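# Hang the blue mug on the mug tree by its handle

## Task

Put the blue mug on the mug tree so it hangs there by its handle and does not rest on or touch the tree's base.

## Robot and tools

Robot: two arms on a table. left_arm carries a five-finger left hand; its base sits near (-0.022, +0.329, +0.016) m in the scene frame. right_arm carries a right hand; its base sits near (+0.049, -0.320, +0.003) m. Both bases are turned only slightly about z. A camera stand stands behind the arms. Loose objects may occasionally get a short shove from outside.

Frames: the scene frame has its origin at table-top height halfway between the nominal bases, +z up, +x forward over the table, and left_arm on the +y side (these are not the image sides). Hand poses, targets and offsets for each arm use that arm's own base frame. Fixed cameras and the table use the scene frame.

Hand point: a spot 0.05 m in front of the palm, on the index finger's line, 0.15 m from the wrist face along the fingers. Its +z runs along straight fingers, +y points out of the palm, +x runs across the palm away from the thumb on the right hand and toward the thumb on the left hand. Straight fingertips lie about 0.06-0.07 m beyond the point along +z and 0.06 m behind it along -y. A wrist bracket on the little-finger side juts up to 0.10 m across the palm and can strike things.

A row is 28 numbers, each in [-1, 1], always covering both arms in this order: left dx, dy, dz, rx, ry, rz; left hand places 1-6; left force_limit, speed; then the same 14 for the right arm. dx, dy, dz, rx, ry, rz are an offset, not a pose: they are measured from that arm's Hand target as it was when the action or move began, in the arm's base axes. 1.0 equals 0.6 m of travel or 180 degrees; rx, ry, rz form one rotation vector turning about the Hand target's position. Rows within one action do not add up; each counts from the same start. Six zeros re-request the current Hand target.

Hand places: write grasp numbers a, b, c (each -1 to +1) in places 1-3 and exactly 0 in places 4-6, or the row is rejected. a curls index and middle and bends the thumb; b curls ring and little; c swings the thumb in front of the palm. 0, 0, 0 is a fully open hand. For example (0.5, 0, 1) brings index tip near the hand point and the thumb opposite it; (0.75, 0, 1) curls further. To hold a grip or leave a hand alone, send its previous a, b, c again (zeros if never set). force_limit maps -1 to about 0 N and +1 to 10 N at the fingertip (15 N for thumb motors). speed rises from almost nothing at -1 to full at +0.48 and above; use -0.94 or lower to close gently. The hand grips bodies roughly 0.035-0.065 m thick, handles down to about 0.025 m.

Tools:
execute_actions(actions, cameras): actions is a list of actions; each action is a table of up to 15 rows, one per 1/30 s step, the last row repeating to fill 15 steps (0.5 s). Images come back only for an empty list or if cameras names them.
move(target, speed, blend, blocking, cameras): target is one row or a list of up to 15 rows; every row is an offset from the same starting Hand targets. speed is path speed in m/s, 0.002 to 4.3 (default 0.25), with turning up to twice that in rad/s; one value or one per target. blend (m) rounds corners between listed targets; 0 stops at each. blocking=false returns early while the move continues. All paths finish together and are cut off after 10 s. Moves do not avoid obstacles or the other arm.
wait(seconds 0-10): let the scene run holding the last command.
stop(): brake a running move.
zoom_image(camera, region [x0, y0, x1, y1]): enlarge part of the latest image, at most 504 px each way.
show_instructions(): shows the reference images.
finished_scene(scene=1): ends the scene for good.
Cameras: cam_high and cam_low (896x504), cam_left_wrist and cam_right_wrist (672x504, fisheye).

Results: end_effector_position (m) and end_effector_quat_wxyz per hand point in its base frame; Hand target (the last commanded pose after clipping, base for the next offsets); hand_measured, hand_stopped_by (moving, target, force, stalled, fault) and hand_load_n (positive when something pushes a finger open), six values each in motor order thumb_turn, thumb_bend, index, middle, ring, little; joint positions, velocities and torques; motor temperatures. A move adds a move: line such as done, off_target, moving, held or fault, plus limits=paced (pose clipped) or limits=held (steps withheld). done means within 10 mm and 2 degrees, not that nothing was touched. A grip that slips shows as hand_load_n dropping near 0.

Behaviour: the arm tracks loosely and often rests 1-3 cm (sometimes 5 cm) below the command, which is not contact; re-send the shortfall as an offset. Commanded orientation is clipped to 40 degrees from the current one each step. A blocked arm keeps pushing until commanded back past its hand point. Motors locked on a load stay locked; to squeeze more, raise force_limit and send a more closed target.

Avoid: fast contacts, slamming the mug or tree, dropping or releasing a moving mug, overloading fingers, knocking anything off the work area, and any contact between the two arms or one hand gripping the other. Route around an arm's own base, not close past it. Long stretched holds or pushes heat motors; MOTOR HOT appears near 85 °C and at 100 °C the arm goes limp for 30-60 s. The scene keeps running while you compose replies.

Each tool is called after "Emit:" as a command line: name --argument value for each argument, lists and objects as JSON in quotes; but a table of rows of numbers goes row by row, as --pt "numbers of a row", without its own name.

Reference images:

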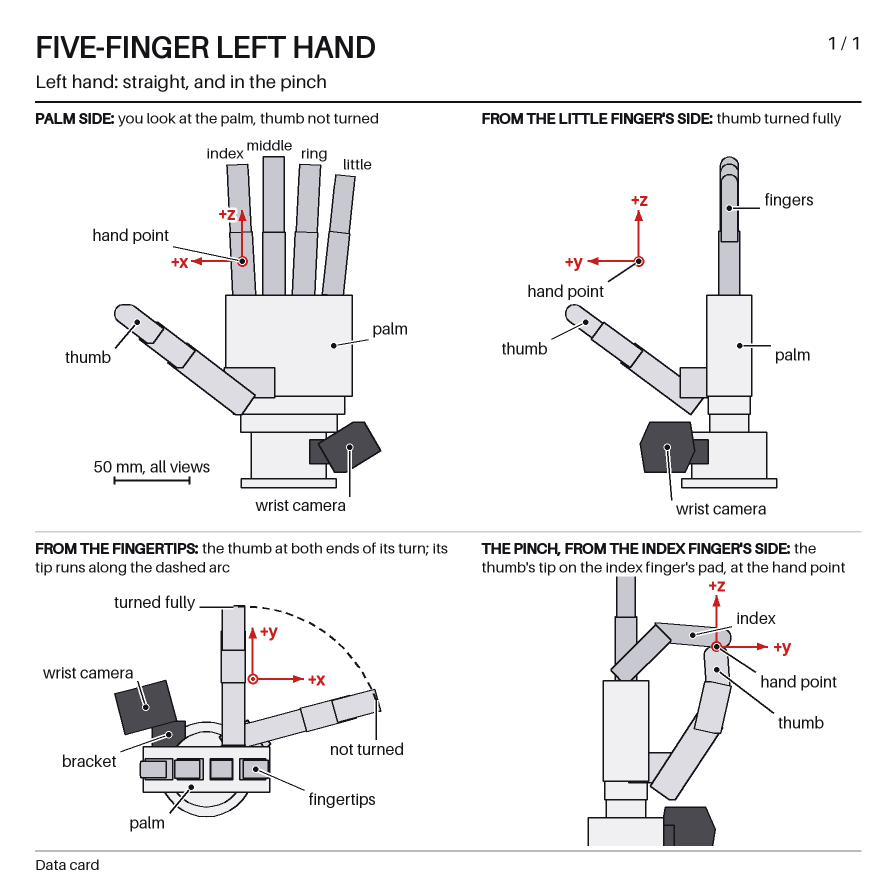

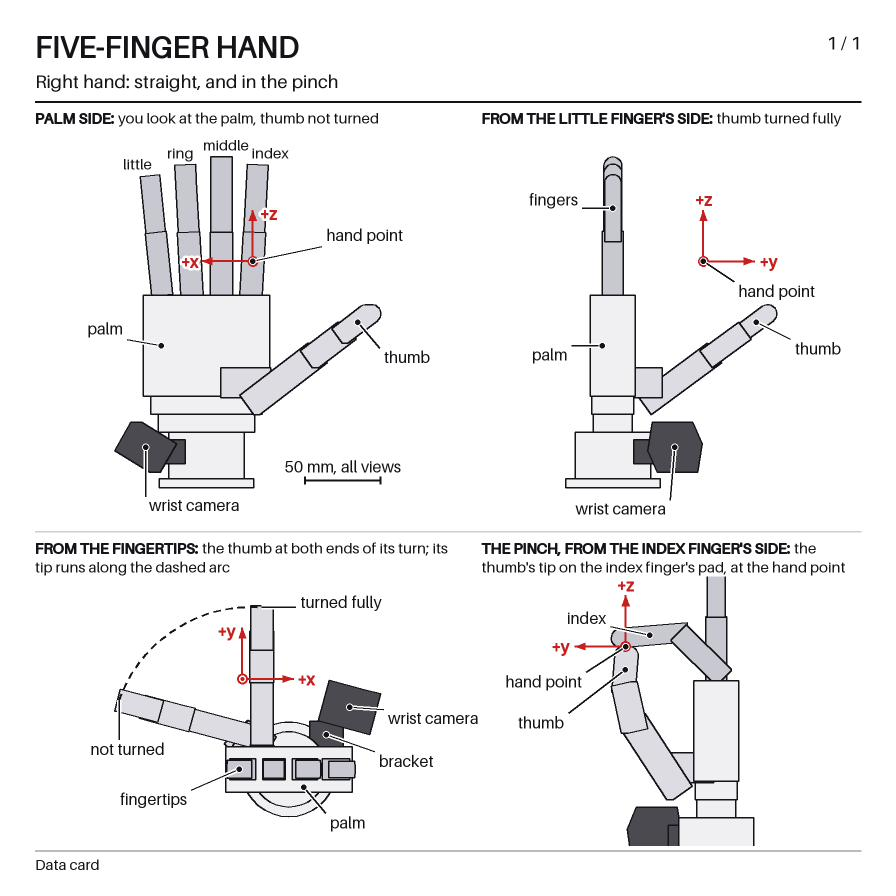

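## Session

Emit:
execute_actions --actions '[]'

Scene clock: 0.00 s.
left_arm: end_effector_position=(+0.1413, +0.1567, +0.2122) hand_measured=(-1.000, -1.000, -1.000, -1.000, -1.000, -1.000) hand_load_n=(+0.0, +0.0, +0.0, +0.0, +0.0, +0.0) hand_stopped_by=(target, target, target, target, target, target) hand_force_limit=0.00 hand_speed=-0.80 end_effector_quat_wxyz=(+0.136, -0.026, +0.964, +0.226) | right_arm: end_effector_position=(+0.5636, +0.6075, +0.2058) hand_measured=(-1.000, -1.000, -1.000, -1.000, -1.000, -1.000) hand_load_n=(+0.0, +0.0, +0.0, +0.0, +0.0, +0.0) hand_stopped_by=(target, target, target, target, target, target) hand_force_limit=0.00 hand_speed=-0.80 end_effector_quat_wxyz=(-0.657, +0.735, +0.082, +0.150)
Joint positions: left_arm=[0.129 0.52 0.662 -1.37 -0.42 1.719] | right_arm=[0.652 2.065 1.715 0.216 -0.801 -0.431]
Joint velocities: within noise
Joint torques (N m): no reading
Motor temperatures (°C): left_arm=[27 36 31 33 28 29] | right_arm=[30 32 30 29 26 34]
Heat: left arm: hottest shoulder 36 °C; right arm: hottest wrist roll 34 °C.
Hand target: left_arm +0.1465, +0.1574, +0.2244; +0.151, -0.029, +0.961, +0.228 | right_arm +0.5681, +0.6109, +0.2062; -0.658, +0.733, +0.083, +0.152

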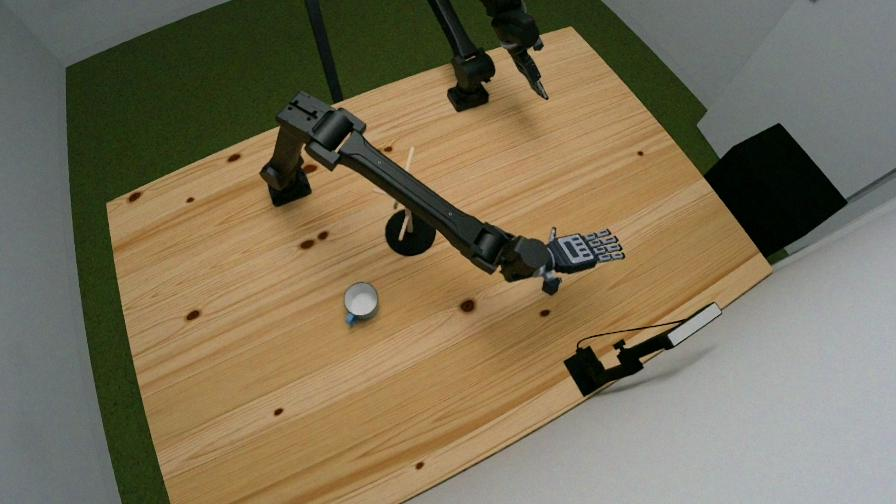

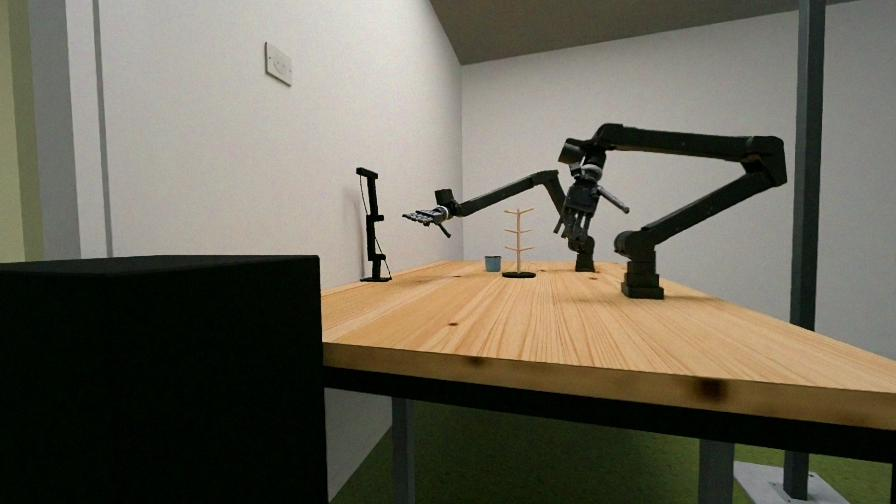

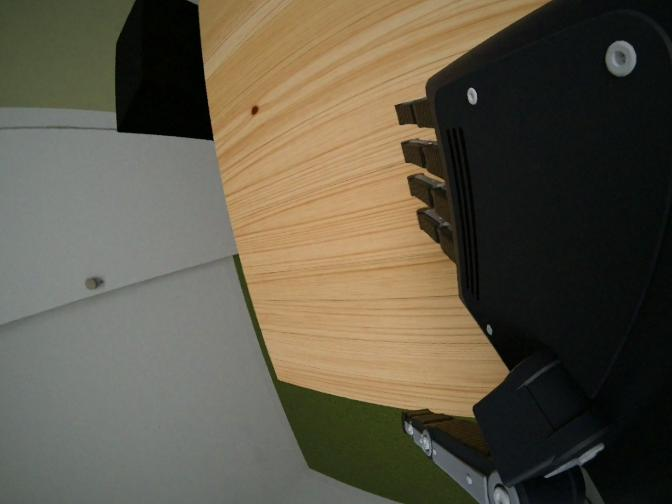

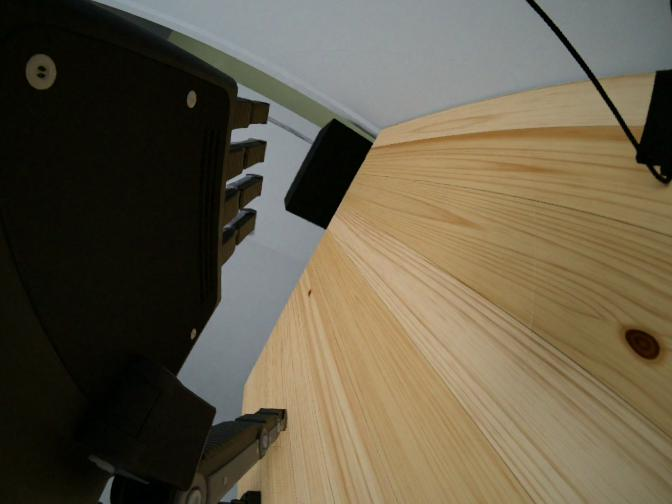

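Emit:
zoom_image --camera "cam_high" --region '[300, 120, 500, 360]'

Emit:
zoom_image --camera "cam_low" --region '[440, 180, 600, 300]'

Scaled by 2.100 from the camera's 896x504 image, which has a finer 1280x720 frame.

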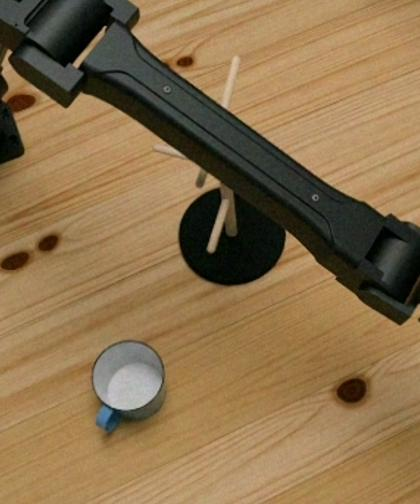

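Scaled by 3.150 from the camera's 896x504 image, which has a finer 1280x720 frame.

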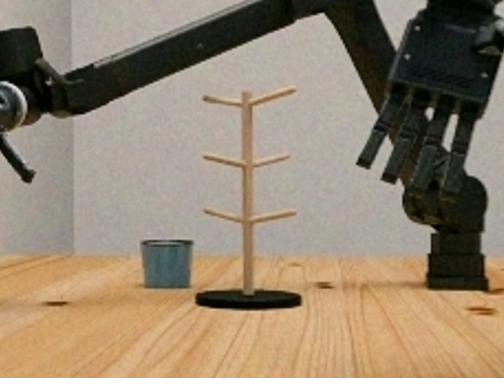

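Emit:
move --target '[0,0,0,0,0,0, 0,0,0,0,0,0, 0,-0.8, 0,0,0.3,0,0,0, 0,0,0,0,0,0, 0,-0.8]' --cameras '["cam_high","cam_low"]'

Scene clock: 40.60 s.
left_arm: end_effector_position=(+0.1413, +0.1567, +0.2122) hand_measured=(-1.000, -1.000, -1.000, -1.000, -1.000, -1.000) hand_load_n=(+0.0, +0.0, +0.0, +0.0, +0.0, +0.0) hand_stopped_by=(target, target, target, target, target, target) hand_force_limit=0.00 hand_speed=-0.80 end_effector_quat_wxyz=(+0.136, -0.026, +0.964, +0.226) | right_arm: end_effector_position=(+0.5581, +0.6033, +0.3871) hand_measured=(-1.000, -1.000, -1.000, -1.000, -1.000, -1.000) hand_load_n=(+0.0, +0.0, +0.0, +0.0, +0.0, +0.0) hand_stopped_by=(target, target, target, target, target, target) hand_force_limit=0.00 hand_speed=-0.80 end_effector_quat_wxyz=(-0.658, +0.734, +0.082, +0.151)
Joint positions: left_arm=[0.129 0.52 0.662 -1.37 -0.42 1.719] | right_arm=[0.652 1.971 2.044 -0.203 -0.8 -0.429]
Joint torques (N m): left_arm=[1.38 2.96 10.77 0.98 -0.23 -0.04] | right_arm=[-0.03 -18.78 12.1 1.32 -0.03 -0.01]
Heat: left arm: hottest shoulder 36 °C; right arm: hottest shoulder 36 °C.
Hand target: left_arm +0.1465, +0.1574, +0.2244; +0.151, -0.029, +0.961, +0.228 | right_arm +0.5681, +0.6109, +0.3864; -0.658, +0.733, +0.083, +0.152
Off the commanded pose: left_arm 0.013 m, 2 deg | right_arm 0.013 m, 0 deg.
move: off_target (left_arm, right_arm)
Images, in order (width x height): cam_high 896x504, cam_low 896x504.

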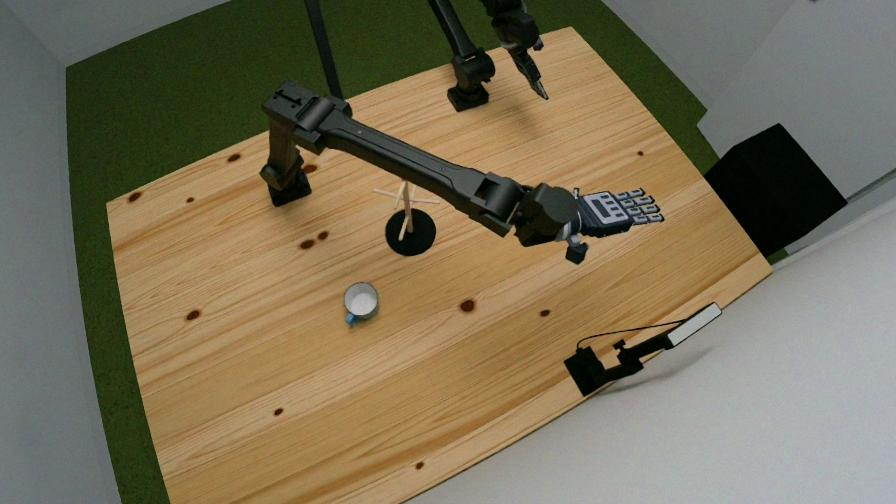

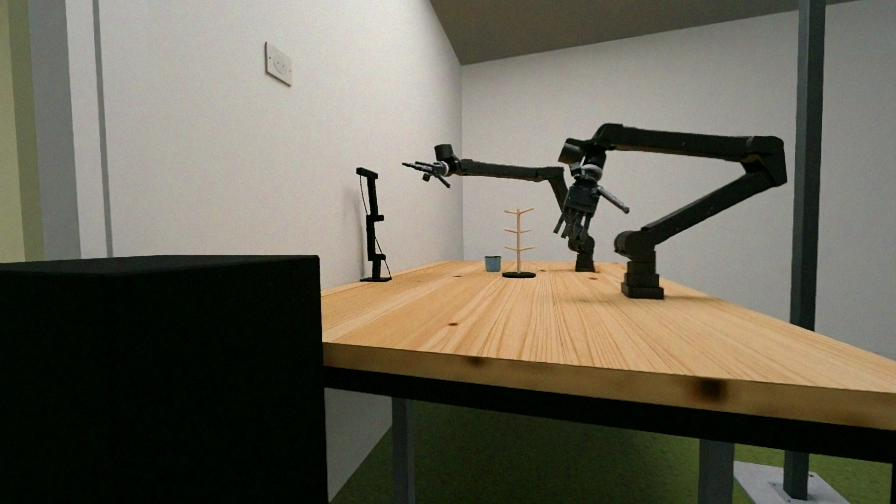

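Emit:
zoom_image --camera "cam_high" --region '[330, 160, 460, 340]'

Emit:
zoom_image --camera "cam_low" --region '[470, 200, 550, 285]'

Scaled by 2.800 from the camera's 896x504 image, which has a finer 1280x720 frame.

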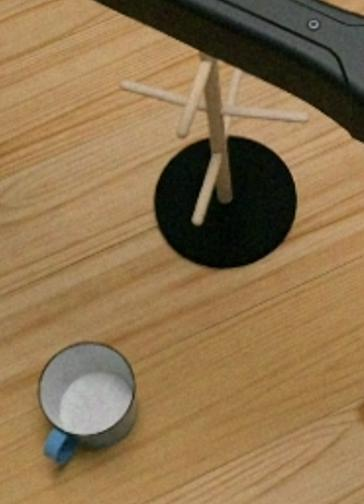

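Scaled by 5.929 from the camera's 896x504 image, which has a finer 1280x720 frame.

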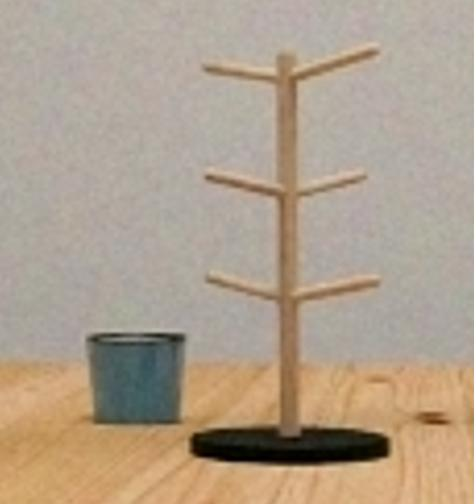

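Emit:
move --target '[0,0,0,0,0,0, 0,0,0,0,0,0, 0,-0.8, 0.03,-0.7,0.06,-0.121,-0.155,-0.083, 0,0,0,0,0,0, 0,-0.8]' --speed 0.35

Scene clock: 49.07 s.
left_arm: end_effector_position=(+0.1413, +0.1567, +0.2122) hand_measured=(-1.000, -1.000, -1.000, -1.000, -1.000, -1.000) hand_load_n=(+0.0, +0.0, +0.0, +0.0, +0.0, +0.0) hand_stopped_by=(target, target, target, target, target, target) hand_force_limit=0.00 hand_speed=-0.80 end_effector_quat_wxyz=(+0.136, -0.026, +0.964, +0.226) | right_arm: end_effector_position=(+0.5860, +0.1922, +0.4244) hand_measured=(-1.000, -1.000, -1.000, -1.000, -1.000, -1.000) hand_load_n=(+0.0, +0.0, +0.0, +0.0, +0.0, +0.0) hand_stopped_by=(target, target, target, target, target, target) hand_force_limit=0.00 hand_speed=-0.80 end_effector_quat_wxyz=(-0.447, +0.788, +0.168, +0.389)
Joint positions: left_arm=[0.129 0.52 0.662 -1.37 -0.42 1.719] | right_arm=[0.126 1.44 1.598 -0.643 -0.88 -1.312]
Joint torques (N m): left_arm=[1.08 2.37 10.78 1.05 -0.26 -0.01] | right_arm=[-0.21 -12.63 8.42 1.18 -0.33 -0.15]
Motor temperatures (°C): left_arm=[27 36 35 33 28 29] | right_arm=[30 36 35 28 26 33]
Heat: left arm: hottest shoulder 36 °C; right arm: hottest shoulder 36 °C.
Hand target: left_arm +0.1465, +0.1574, +0.2244; +0.151, -0.029, +0.961, +0.228 | right_arm +0.5862, +0.1909, +0.4223; -0.445, +0.789, +0.171, +0.388
Off the commanded pose: left_arm 0.013 m, 2 deg | right_arm 0.002 m, 0 deg.
move: off_target (left_arm)

Emit:
execute_actions --actions '[]' --cameras '["cam_high"]'

Emit:
zoom_image --camera "cam_high" --region '[330, 110, 470, 270]'

Scene clock: 57.30 s.
left_arm: end_effector_position=(+0.1413, +0.1567, +0.2122) hand_measured=(-1.000, -1.000, -1.000, -1.000, -1.000, -1.000) hand_load_n=(+0.0, +0.0, +0.0, +0.0, +0.0, +0.0) hand_stopped_by=(target, target, target, target, target, target) hand_force_limit=0.00 hand_speed=-0.80 end_effector_quat_wxyz=(+0.136, -0.026, +0.964, +0.226) | right_arm: end_effector_position=(+0.5860, +0.1922, +0.4245) hand_measured=(-1.000, -1.000, -1.000, -1.000, -1.000, -1.000) hand_load_n=(+0.0, +0.0, +0.0, -0.5, +0.0, +0.0) hand_stopped_by=(target, target, target, target, target, target) hand_force_limit=0.00 hand_speed=-0.80 end_effector_quat_wxyz=(-0.447, +0.788, +0.168, +0.389)
Joint positions: left_arm=[0.129 0.52 0.662 -1.37 -0.42 1.719] | right_arm=[0.126 1.44 1.598 -0.643 -0.88 -1.313]
Joint velocities: within noise
Joint torques (N m): left_arm=[2.02 2.37 10.99 1.11 -0.26 0] | right_arm=[-0.21 -12.69 8.43 1.16 -0.33 -0.14]
Motor temperatures (°C): left_arm=[27 36 35 33 28 29] | right_arm=[30 35 35 28 26 33]
Heat: left arm: hottest shoulder 36 °C; right arm: hottest shoulder 35 °C.
Hand target: left_arm +0.1465, +0.1574, +0.2244; +0.151, -0.029, +0.961, +0.228 | right_arm +0.5862, +0.1909, +0.4223; -0.445, +0.789, +0.171, +0.388
Off the commanded pose: left_arm 0.013 m, 2 deg | right_arm 0.002 m, 0 deg.
Images, in order (width x height): cam_high 896x504.

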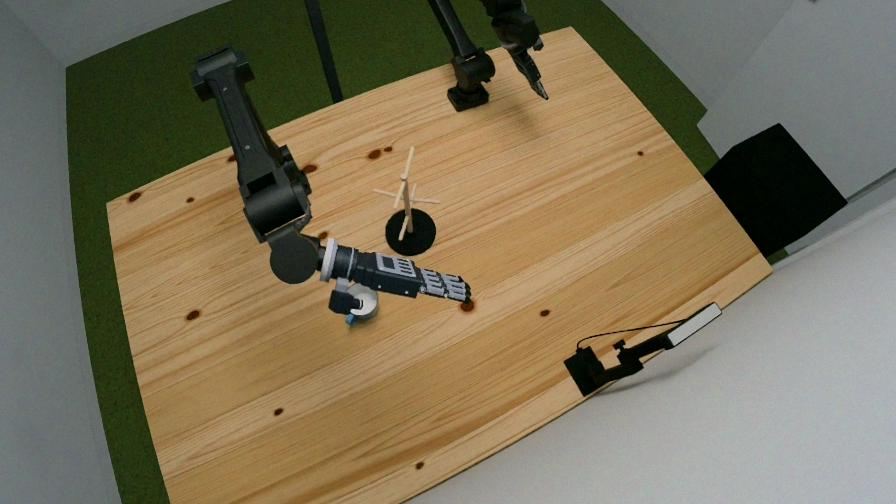

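Scaled by 3.150 from the camera's 896x504 image, which has a finer 1280x720 frame.

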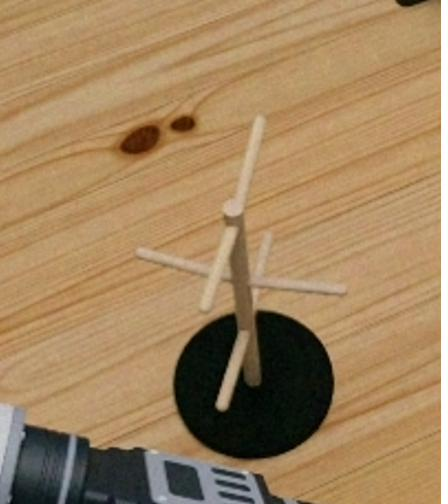

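Emit:
move --target '[0,0,0,0,0,0, 0,0,0,0,0,0, 0,-0.8, -0.3137,-0.1682,-0.3704,-0.1624,-0.1189,-0.2552, -0.47,0,1,0,0,0, 0,-0.2]' --speed 0.3 --cameras '["all"]'

Scene clock: 76.17 s.
left_arm: end_effector_position=(+0.1413, +0.1567, +0.2122) hand_measured=(-1.000, -1.000, -1.000, -1.000, -1.000, -1.000) hand_load_n=(+0.0, +0.0, +0.0, +0.0, +0.0, -0.5) hand_stopped_by=(target, target, target, target, target, target) hand_force_limit=0.00 hand_speed=-0.80 end_effector_quat_wxyz=(+0.136, -0.026, +0.964, +0.226) | right_arm: end_effector_position=(+0.3996, +0.0847, +0.2038) hand_measured=(+1.000, -1.000, -1.000, -1.000, -1.000, -0.954) hand_load_n=(+0.0, +0.0, +0.0, +0.0, +0.0, +0.0) hand_stopped_by=(target, target, target, target, target, target) hand_force_limit=0.00 hand_speed=-0.20 end_effector_quat_wxyz=(-0.017, +0.793, +0.010, +0.609)
Joint positions: left_arm=[0.129 0.52 0.662 -1.37 -0.42 1.719] | right_arm=[0.563 0.906 0.463 0.143 0.503 -1.407]
Joint torques (N m): left_arm=[1.03 2.9 10.82 0.94 -0.31 0.06] | right_arm=[1.38 -2.08 7.17 2.26 0.32 -0.17]
Heat: left arm: hottest shoulder 36 °C; right arm: hottest elbow 36 °C.
Hand target: left_arm +0.1465, +0.1574, +0.2244; +0.151, -0.029, +0.961, +0.228 | right_arm +0.3979, +0.0900, +0.2000; -0.017, +0.793, +0.021, +0.608
Off the commanded pose: left_arm 0.013 m, 2 deg | right_arm 0.007 m, 1 deg.
move: off_target (left_arm)

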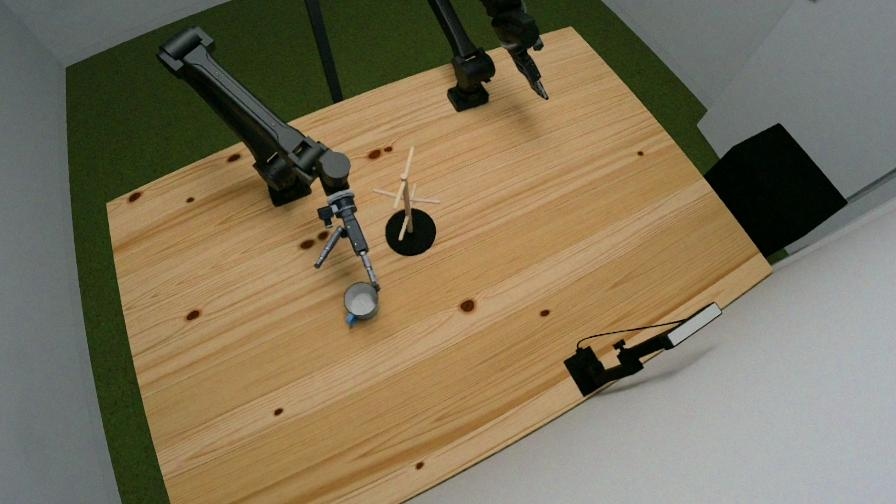

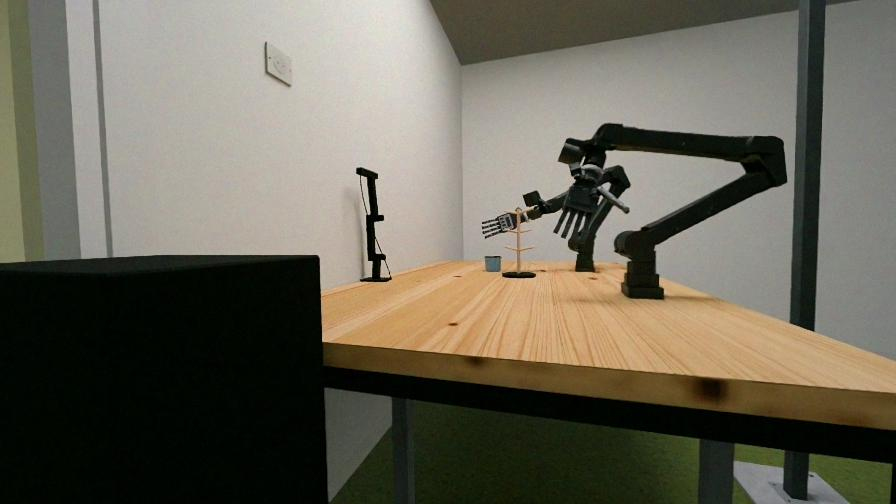

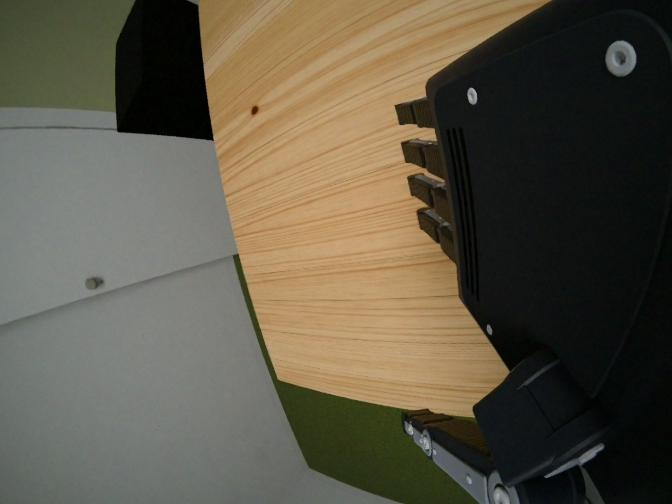

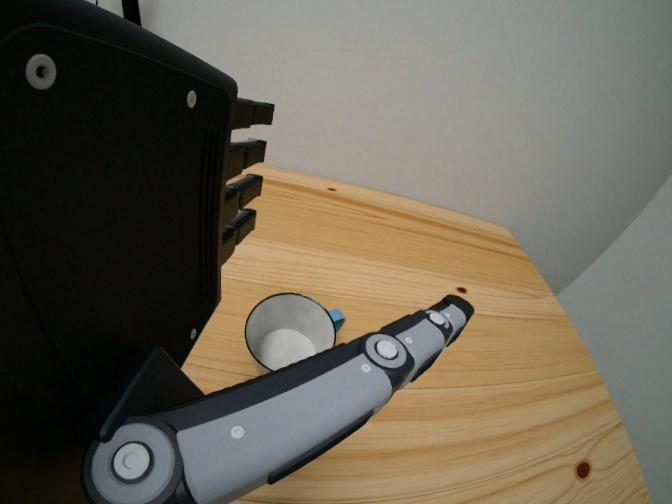

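Emit:
zoom_image --camera "cam_right_wrist" --region '[200, 250, 400, 400]'

Emit:
zoom_image --camera "cam_high" --region '[300, 180, 440, 340]'

Scaled by 2.520 from the camera's 672x504 image, which has a finer 960x720 frame.

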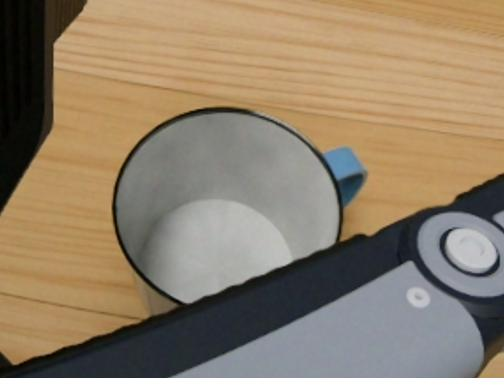

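Scaled by 3.150 from the camera's 896x504 image, which has a finer 1280x720 frame.

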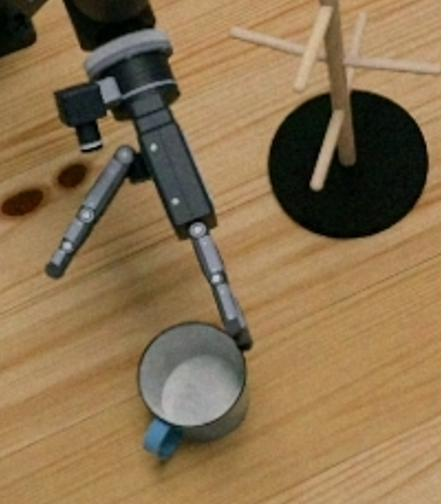

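Emit:
move --target '[0,0,0,0,0,0, 0,0,0,0,0,0, 0,-0.8, 0,0.01,-0.1333,0,0,0, -0.47,0,1,0,0,0, 0,-0.2]' --speed 0.15 --cameras '["cam_high","cam_right_wrist"]'

Emit:
zoom_image --camera "cam_high" --region '[300, 180, 440, 340]'

Emit:
zoom_image --camera "cam_right_wrist" --region '[150, 200, 500, 460]'

Scene clock: 80.80 s.
left_arm: end_effector_position=(+0.1413, +0.1567, +0.2122) hand_measured=(-1.000, -1.000, -1.000, -1.000, -1.000, -1.000) hand_load_n=(+0.0, +0.0, +0.0, +0.0, +0.5, +0.0) hand_stopped_by=(target, target, target, target, target, target) hand_force_limit=0.00 hand_speed=-0.80 end_effector_quat_wxyz=(+0.136, -0.026, +0.964, +0.226) | right_arm: end_effector_position=(+0.4004, +0.0911, +0.1260) hand_measured=(+1.000, -1.000, -1.000, -1.000, -1.000, -0.954) hand_load_n=(+0.0, +0.0, +0.0, +0.0, +0.0, +0.0) hand_stopped_by=(target, target, target, target, target, target) hand_force_limit=0.00 hand_speed=-0.20 end_effector_quat_wxyz=(-0.017, +0.791, +0.012, +0.611)
Joint positions: left_arm=[0.129 0.52 0.662 -1.37 -0.42 1.719] | right_arm=[0.583 1.141 0.335 0.511 0.522 -1.407]
Joint torques (N m): left_arm=[1.32 3.08 11.02 0.9 -0.23 0.02] | right_arm=[1.49 -2.73 5.71 2.26 0.32 -0.09]
Heat: left arm: hottest elbow 36 °C; right arm: hottest elbow 36 °C.
Hand target: left_arm +0.1465, +0.1574, +0.2244; +0.151, -0.029, +0.961, +0.228 | right_arm +0.3980, +0.0962, +0.1201; -0.017, +0.793, +0.021, +0.608
Off the commanded pose: left_arm 0.013 m, 2 deg | right_arm 0.008 m, 1 deg.
move: off_target (left_arm)
Images, in order (width x height): cam_high 896x504, cam_right_wrist 672x504.

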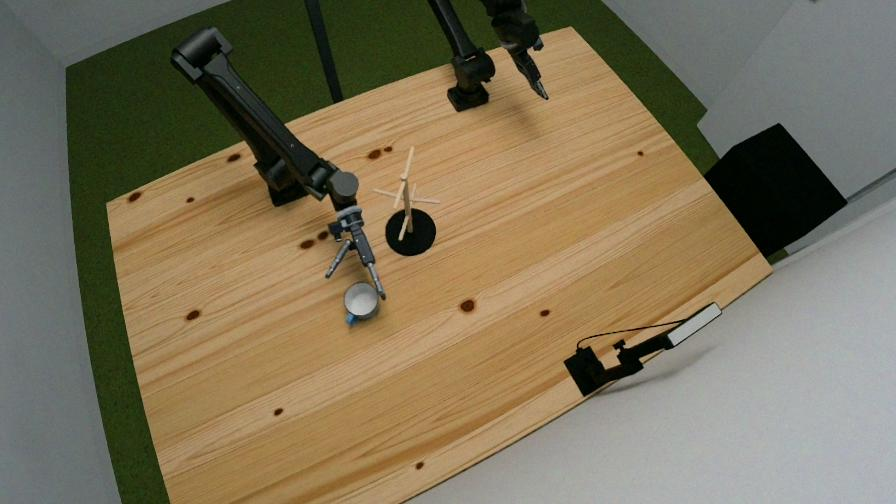

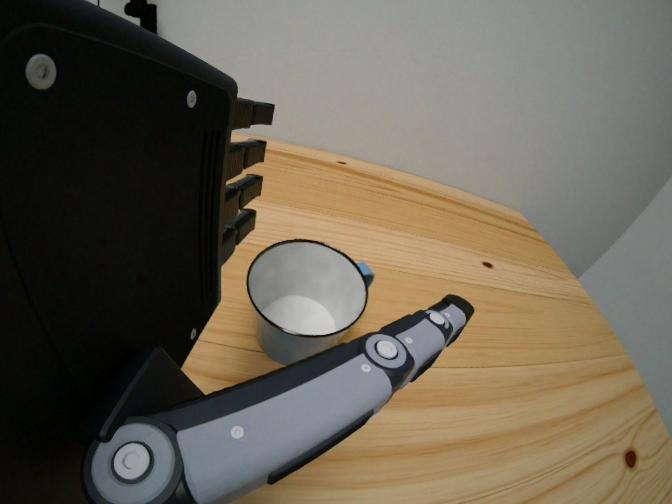

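Scaled by 3.150 from the camera's 896x504 image, which has a finer 1280x720 frame.

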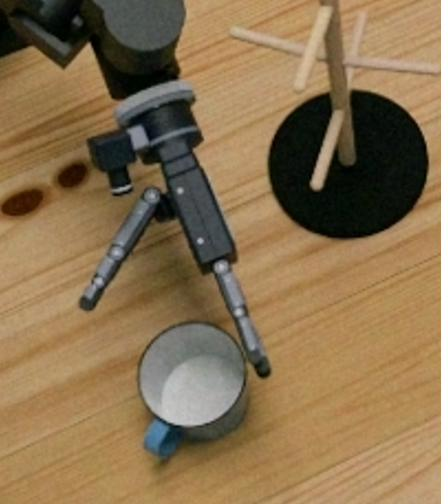

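Scaled by 1.440 from the camera's 672x504 image, which has a finer 960x720 frame.

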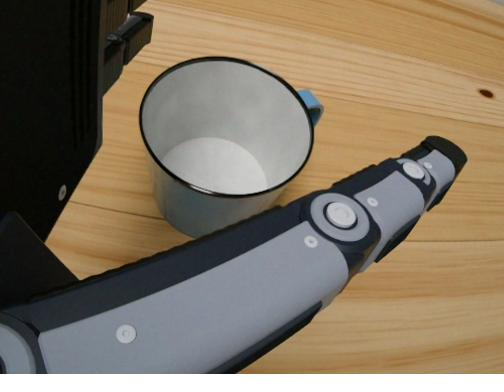

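Emit:
move --target '[0,0,0,0,0,0, 0,0,0,0,0,0, 0,-0.8, 0,0,-0.1,0,0,0, -0.47,0,1,0,0,0, 0,-0.2]' --speed 0.12 --cameras '["cam_high","cam_right_wrist"]'

Emit:
zoom_image --camera "cam_high" --region '[300, 180, 440, 340]'

Scene clock: 84.57 s.
left_arm: end_effector_position=(+0.1413, +0.1567, +0.2122) hand_measured=(-1.000, -1.000, -1.000, -1.000, -1.000, -1.000) hand_load_n=(+0.0, +0.0, +0.0, +0.0, +0.0, +0.0) hand_stopped_by=(target, target, target, target, target, target) hand_force_limit=0.00 hand_speed=-0.80 end_effector_quat_wxyz=(+0.136, -0.026, +0.964, +0.226) | right_arm: end_effector_position=(+0.4015, +0.0918, +0.0657) hand_measured=(+1.000, -1.000, -1.000, -1.000, -1.000, -0.954) hand_load_n=(+0.0, +0.0, +0.0, +0.0, +0.0, +0.0) hand_stopped_by=(target, target, target, target, target, target) hand_force_limit=0.00 hand_speed=-0.20 end_effector_quat_wxyz=(-0.017, +0.791, +0.011, +0.611)
Joint positions: left_arm=[0.129 0.52 0.662 -1.37 -0.42 1.719] | right_arm=[0.583 1.426 0.278 0.852 0.522 -1.407]
Joint torques (N m): left_arm=[0.79 3.02 10.84 0.98 -0.25 0.03] | right_arm=[1.44 -4.25 3.67 2.28 0.32 -0.1]
Heat: left arm: hottest elbow 36 °C; right arm: hottest elbow 35 °C.
Hand target: left_arm +0.1465, +0.1574, +0.2244; +0.151, -0.029, +0.961, +0.228 | right_arm +0.3979, +0.0961, +0.0601; -0.017, +0.793, +0.021, +0.608
Off the commanded pose: left_arm 0.013 m, 2 deg | right_arm 0.008 m, 1 deg.
move: off_target (left_arm)
Images, in order (width x height): cam_high 896x504, cam_right_wrist 672x504.

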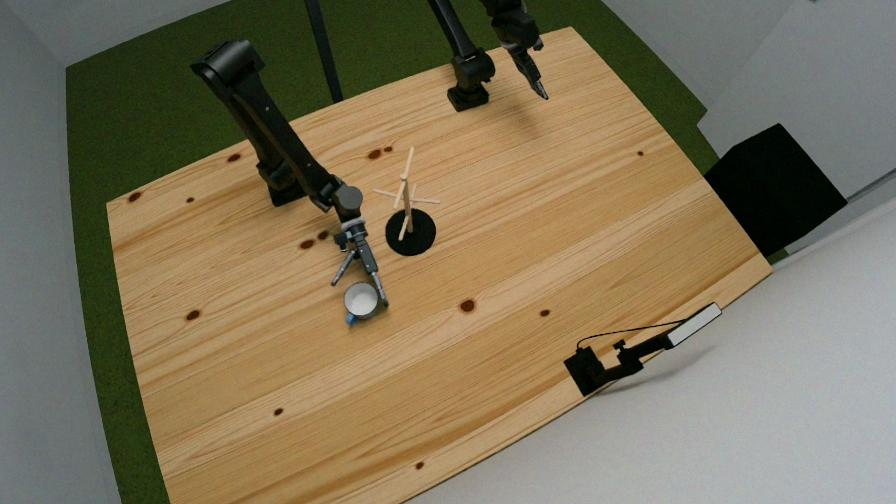

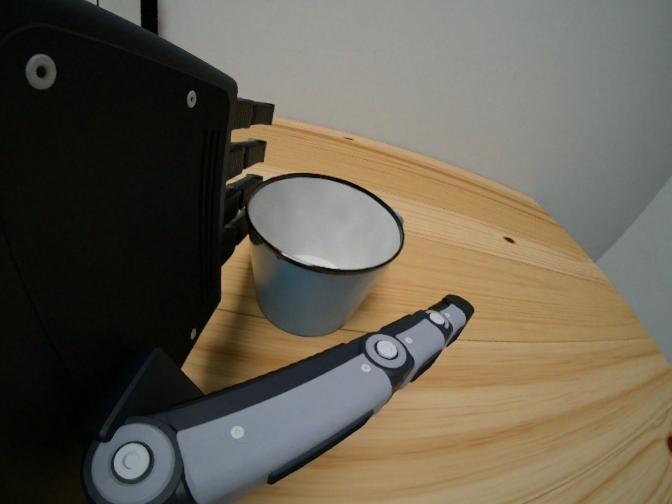

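Scaled by 3.150 from the camera's 896x504 image, which has a finer 1280x720 frame.

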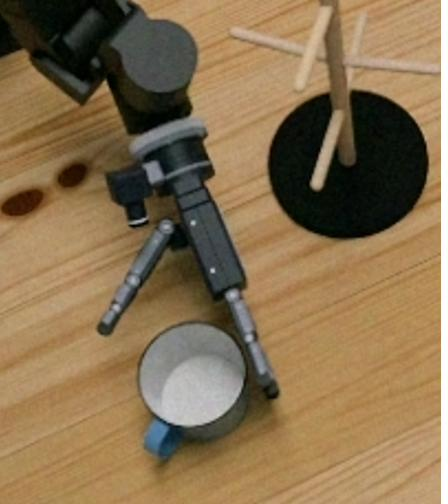

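Emit:
move --pt "0 0 0 0 0 0 0 0 0 0 0 0 0 -0.8 0 0 -0.0485 0 0 0 -0.47 0 1 0 0 0 0 -0.2" --pt "0 0 0 0 0 0 0 0 0 0 0 0 0 -0.8 0.025 0.0 -0.0485 0 0 0 -0.47 0 1 0 0 0 0 -0.2" --speed 0.08 --cameras '["cam_high","cam_right_wrist","cam_low"]'

Emit:
zoom_image --camera "cam_high" --region '[300, 180, 440, 340]'

Emit:
zoom_image --camera "cam_low" --region '[460, 200, 560, 285]'

Scene clock: 88.93 s.
left_arm: end_effector_position=(+0.1413, +0.1567, +0.2122) hand_measured=(-1.000, -1.000, -1.000, -1.000, -1.000, -1.000) hand_load_n=(+0.0, +0.0, +0.0, +0.0, +0.0, +0.0) hand_stopped_by=(target, target, target, target, target, target) hand_force_limit=0.00 hand_speed=-0.80 end_effector_quat_wxyz=(+0.136, -0.026, +0.964, +0.226) | right_arm: end_effector_position=(+0.4068, +0.0974, +0.0377) hand_measured=(+1.000, -1.000, -1.000, -1.000, -1.000, -0.954) hand_load_n=(+0.5, +0.0, -1.5, +0.0, +0.0, +0.0) hand_stopped_by=(target, target, target, target, target, target) hand_force_limit=0.00 hand_speed=-0.20 end_effector_quat_wxyz=(-0.023, +0.789, +0.017, +0.614)
Joint positions: left_arm=[0.129 0.52 0.662 -1.37 -0.42 1.719] | right_arm=[0.582 1.599 0.28 1.034 0.504 -1.413]
Joint torques (N m): left_arm=[0.97 2.2 10.8 1.16 -0.25 0] | right_arm=[-1.14 -4.48 4.1 1.73 -0.1 -0.13]
Heat: left arm: hottest elbow 36 °C; right arm: hottest elbow 35 °C.
Hand target: left_arm +0.1465, +0.1574, +0.2244; +0.151, -0.029, +0.961, +0.228 | right_arm +0.4130, +0.0961, +0.0311; -0.017, +0.793, +0.021, +0.608
Off the commanded pose: left_arm 0.013 m, 2 deg | right_arm 0.009 m, 1 deg.
move: off_target (left_arm)
Images, in order (width x height): cam_high 896x504, cam_low 896x504, cam_right_wrist 672x504.

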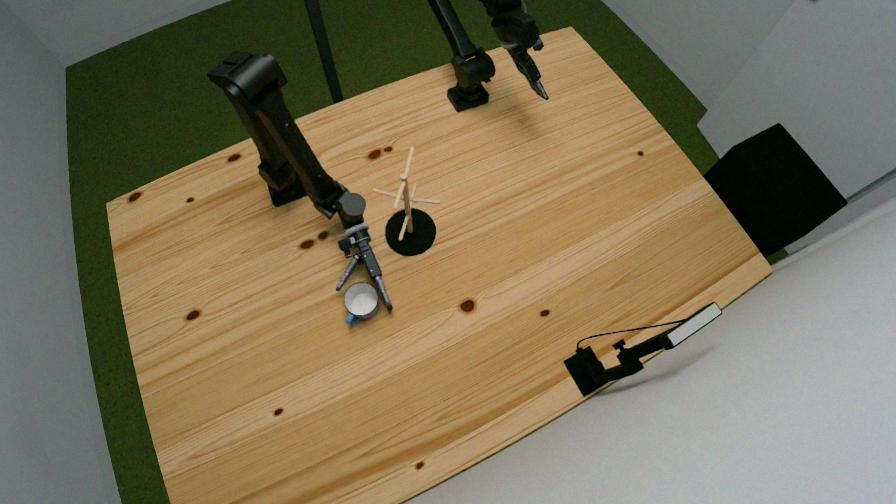

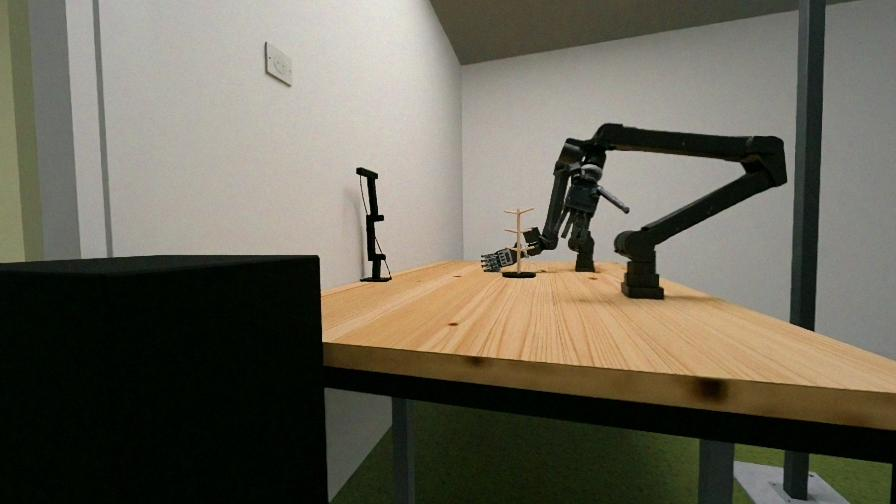

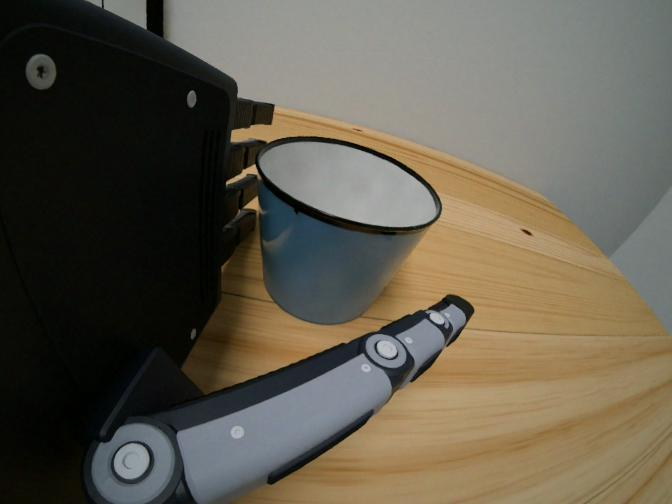

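Scaled by 3.150 from the camera's 896x504 image, which has a finer 1280x720 frame.

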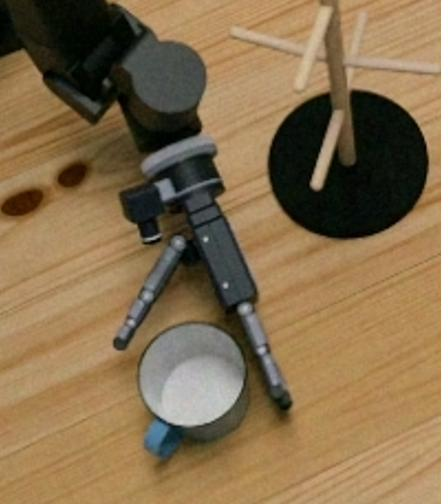

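Scaled by 5.040 from the camera's 896x504 image, which has a finer 1280x720 frame.

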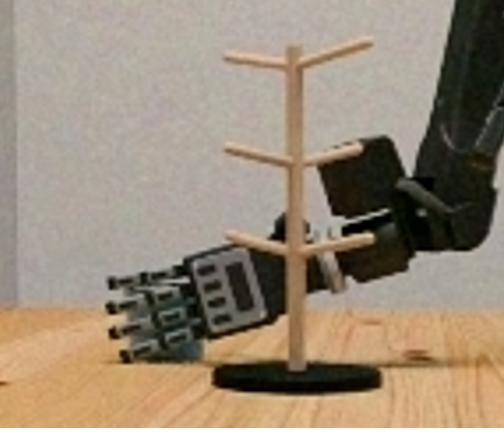

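Emit:
move --target '[0,0,0,0,0,0, 0,0,0,0,0,0, 0,-0.8, 0.0,0,0.022,0,0,0, -0.47,0,1,0,0,0, 0,-0.2]' --speed 0.08 --cameras '["cam_high","cam_right_wrist","cam_low"]'

Emit:
zoom_image --camera "cam_low" --region '[460, 200, 560, 285]'

Emit:
zoom_image --camera "cam_high" --region '[300, 180, 440, 340]'

Scene clock: 91.17 s.
left_arm: end_effector_position=(+0.1413, +0.1567, +0.2122) hand_measured=(-1.000, -1.000, -1.000, -1.000, -1.000, -1.000) hand_load_n=(+0.0, -0.5, +0.0, +0.0, +0.0, +0.0) hand_stopped_by=(target, target, target, target, target, target) hand_force_limit=0.00 hand_speed=-0.80 end_effector_quat_wxyz=(+0.136, -0.026, +0.964, +0.226) | right_arm: end_effector_position=(+0.4058, +0.0975, +0.0398) hand_measured=(+1.000, -1.000, -1.000, -1.000, -1.000, -0.954) hand_load_n=(+0.5, +0.0, +0.0, +0.0, +0.0, +0.0) hand_stopped_by=(target, target, target, target, target, target) hand_force_limit=0.00 hand_speed=-0.20 end_effector_quat_wxyz=(-0.021, +0.795, +0.022, +0.606)
Joint positions: left_arm=[0.129 0.52 0.662 -1.37 -0.42 1.719] | right_arm=[0.581 1.564 0.283 0.976 0.499 -1.414]
Joint torques (N m): left_arm=[1.08 2.84 11.18 1.16 -0.33 0.03] | right_arm=[-1.14 -7.53 4.3 1.2 0.11 -0.14]
Heat: left arm: hottest elbow 36 °C; right arm: hottest elbow 35 °C.
Hand target: left_arm +0.1465, +0.1574, +0.2244; +0.151, -0.029, +0.961, +0.228 | right_arm +0.4130, +0.0961, +0.0443; -0.017, +0.793, +0.021, +0.608
Off the commanded pose: left_arm 0.013 m, 2 deg | right_arm 0.009 m, 1 deg.
move: off_target (left_arm)
Images, in order (width x height): cam_high 896x504, cam_low 896x504, cam_right_wrist 672x504.

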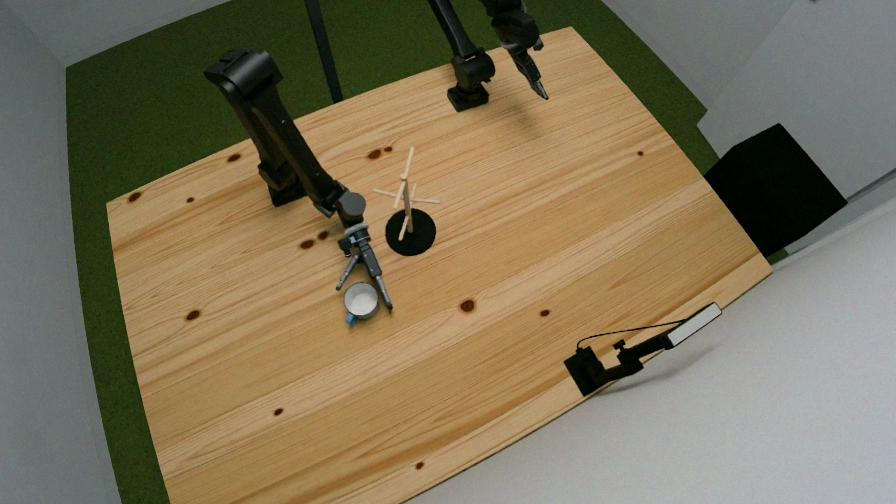

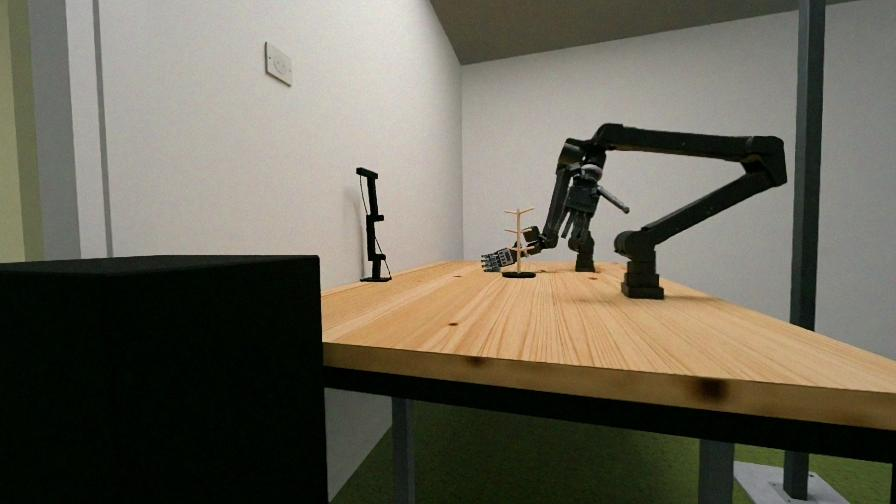

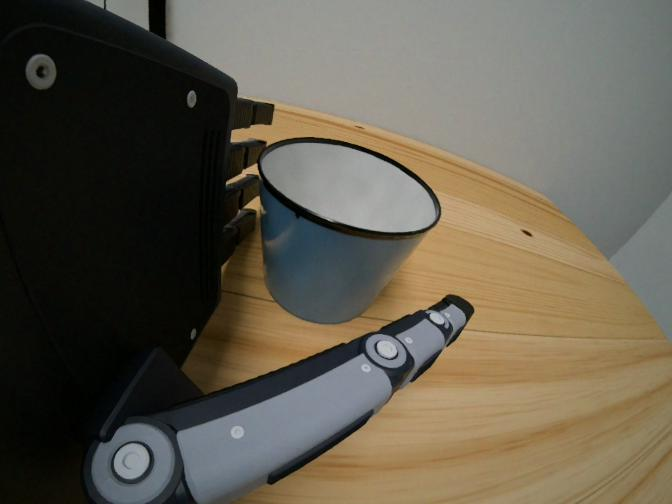

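Scaled by 5.040 from the camera's 896x504 image, which has a finer 1280x720 frame.

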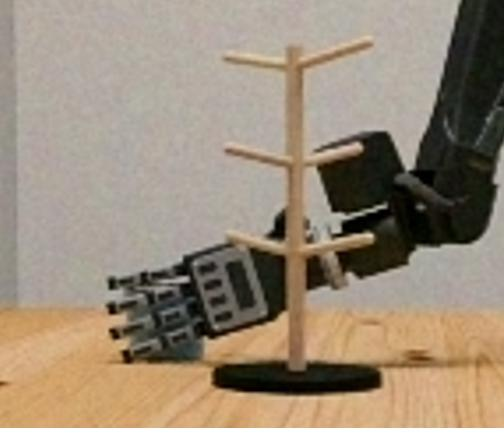

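Scaled by 3.150 from the camera's 896x504 image, which has a finer 1280x720 frame.

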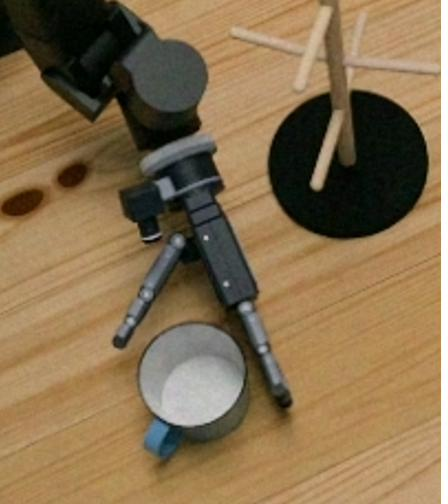

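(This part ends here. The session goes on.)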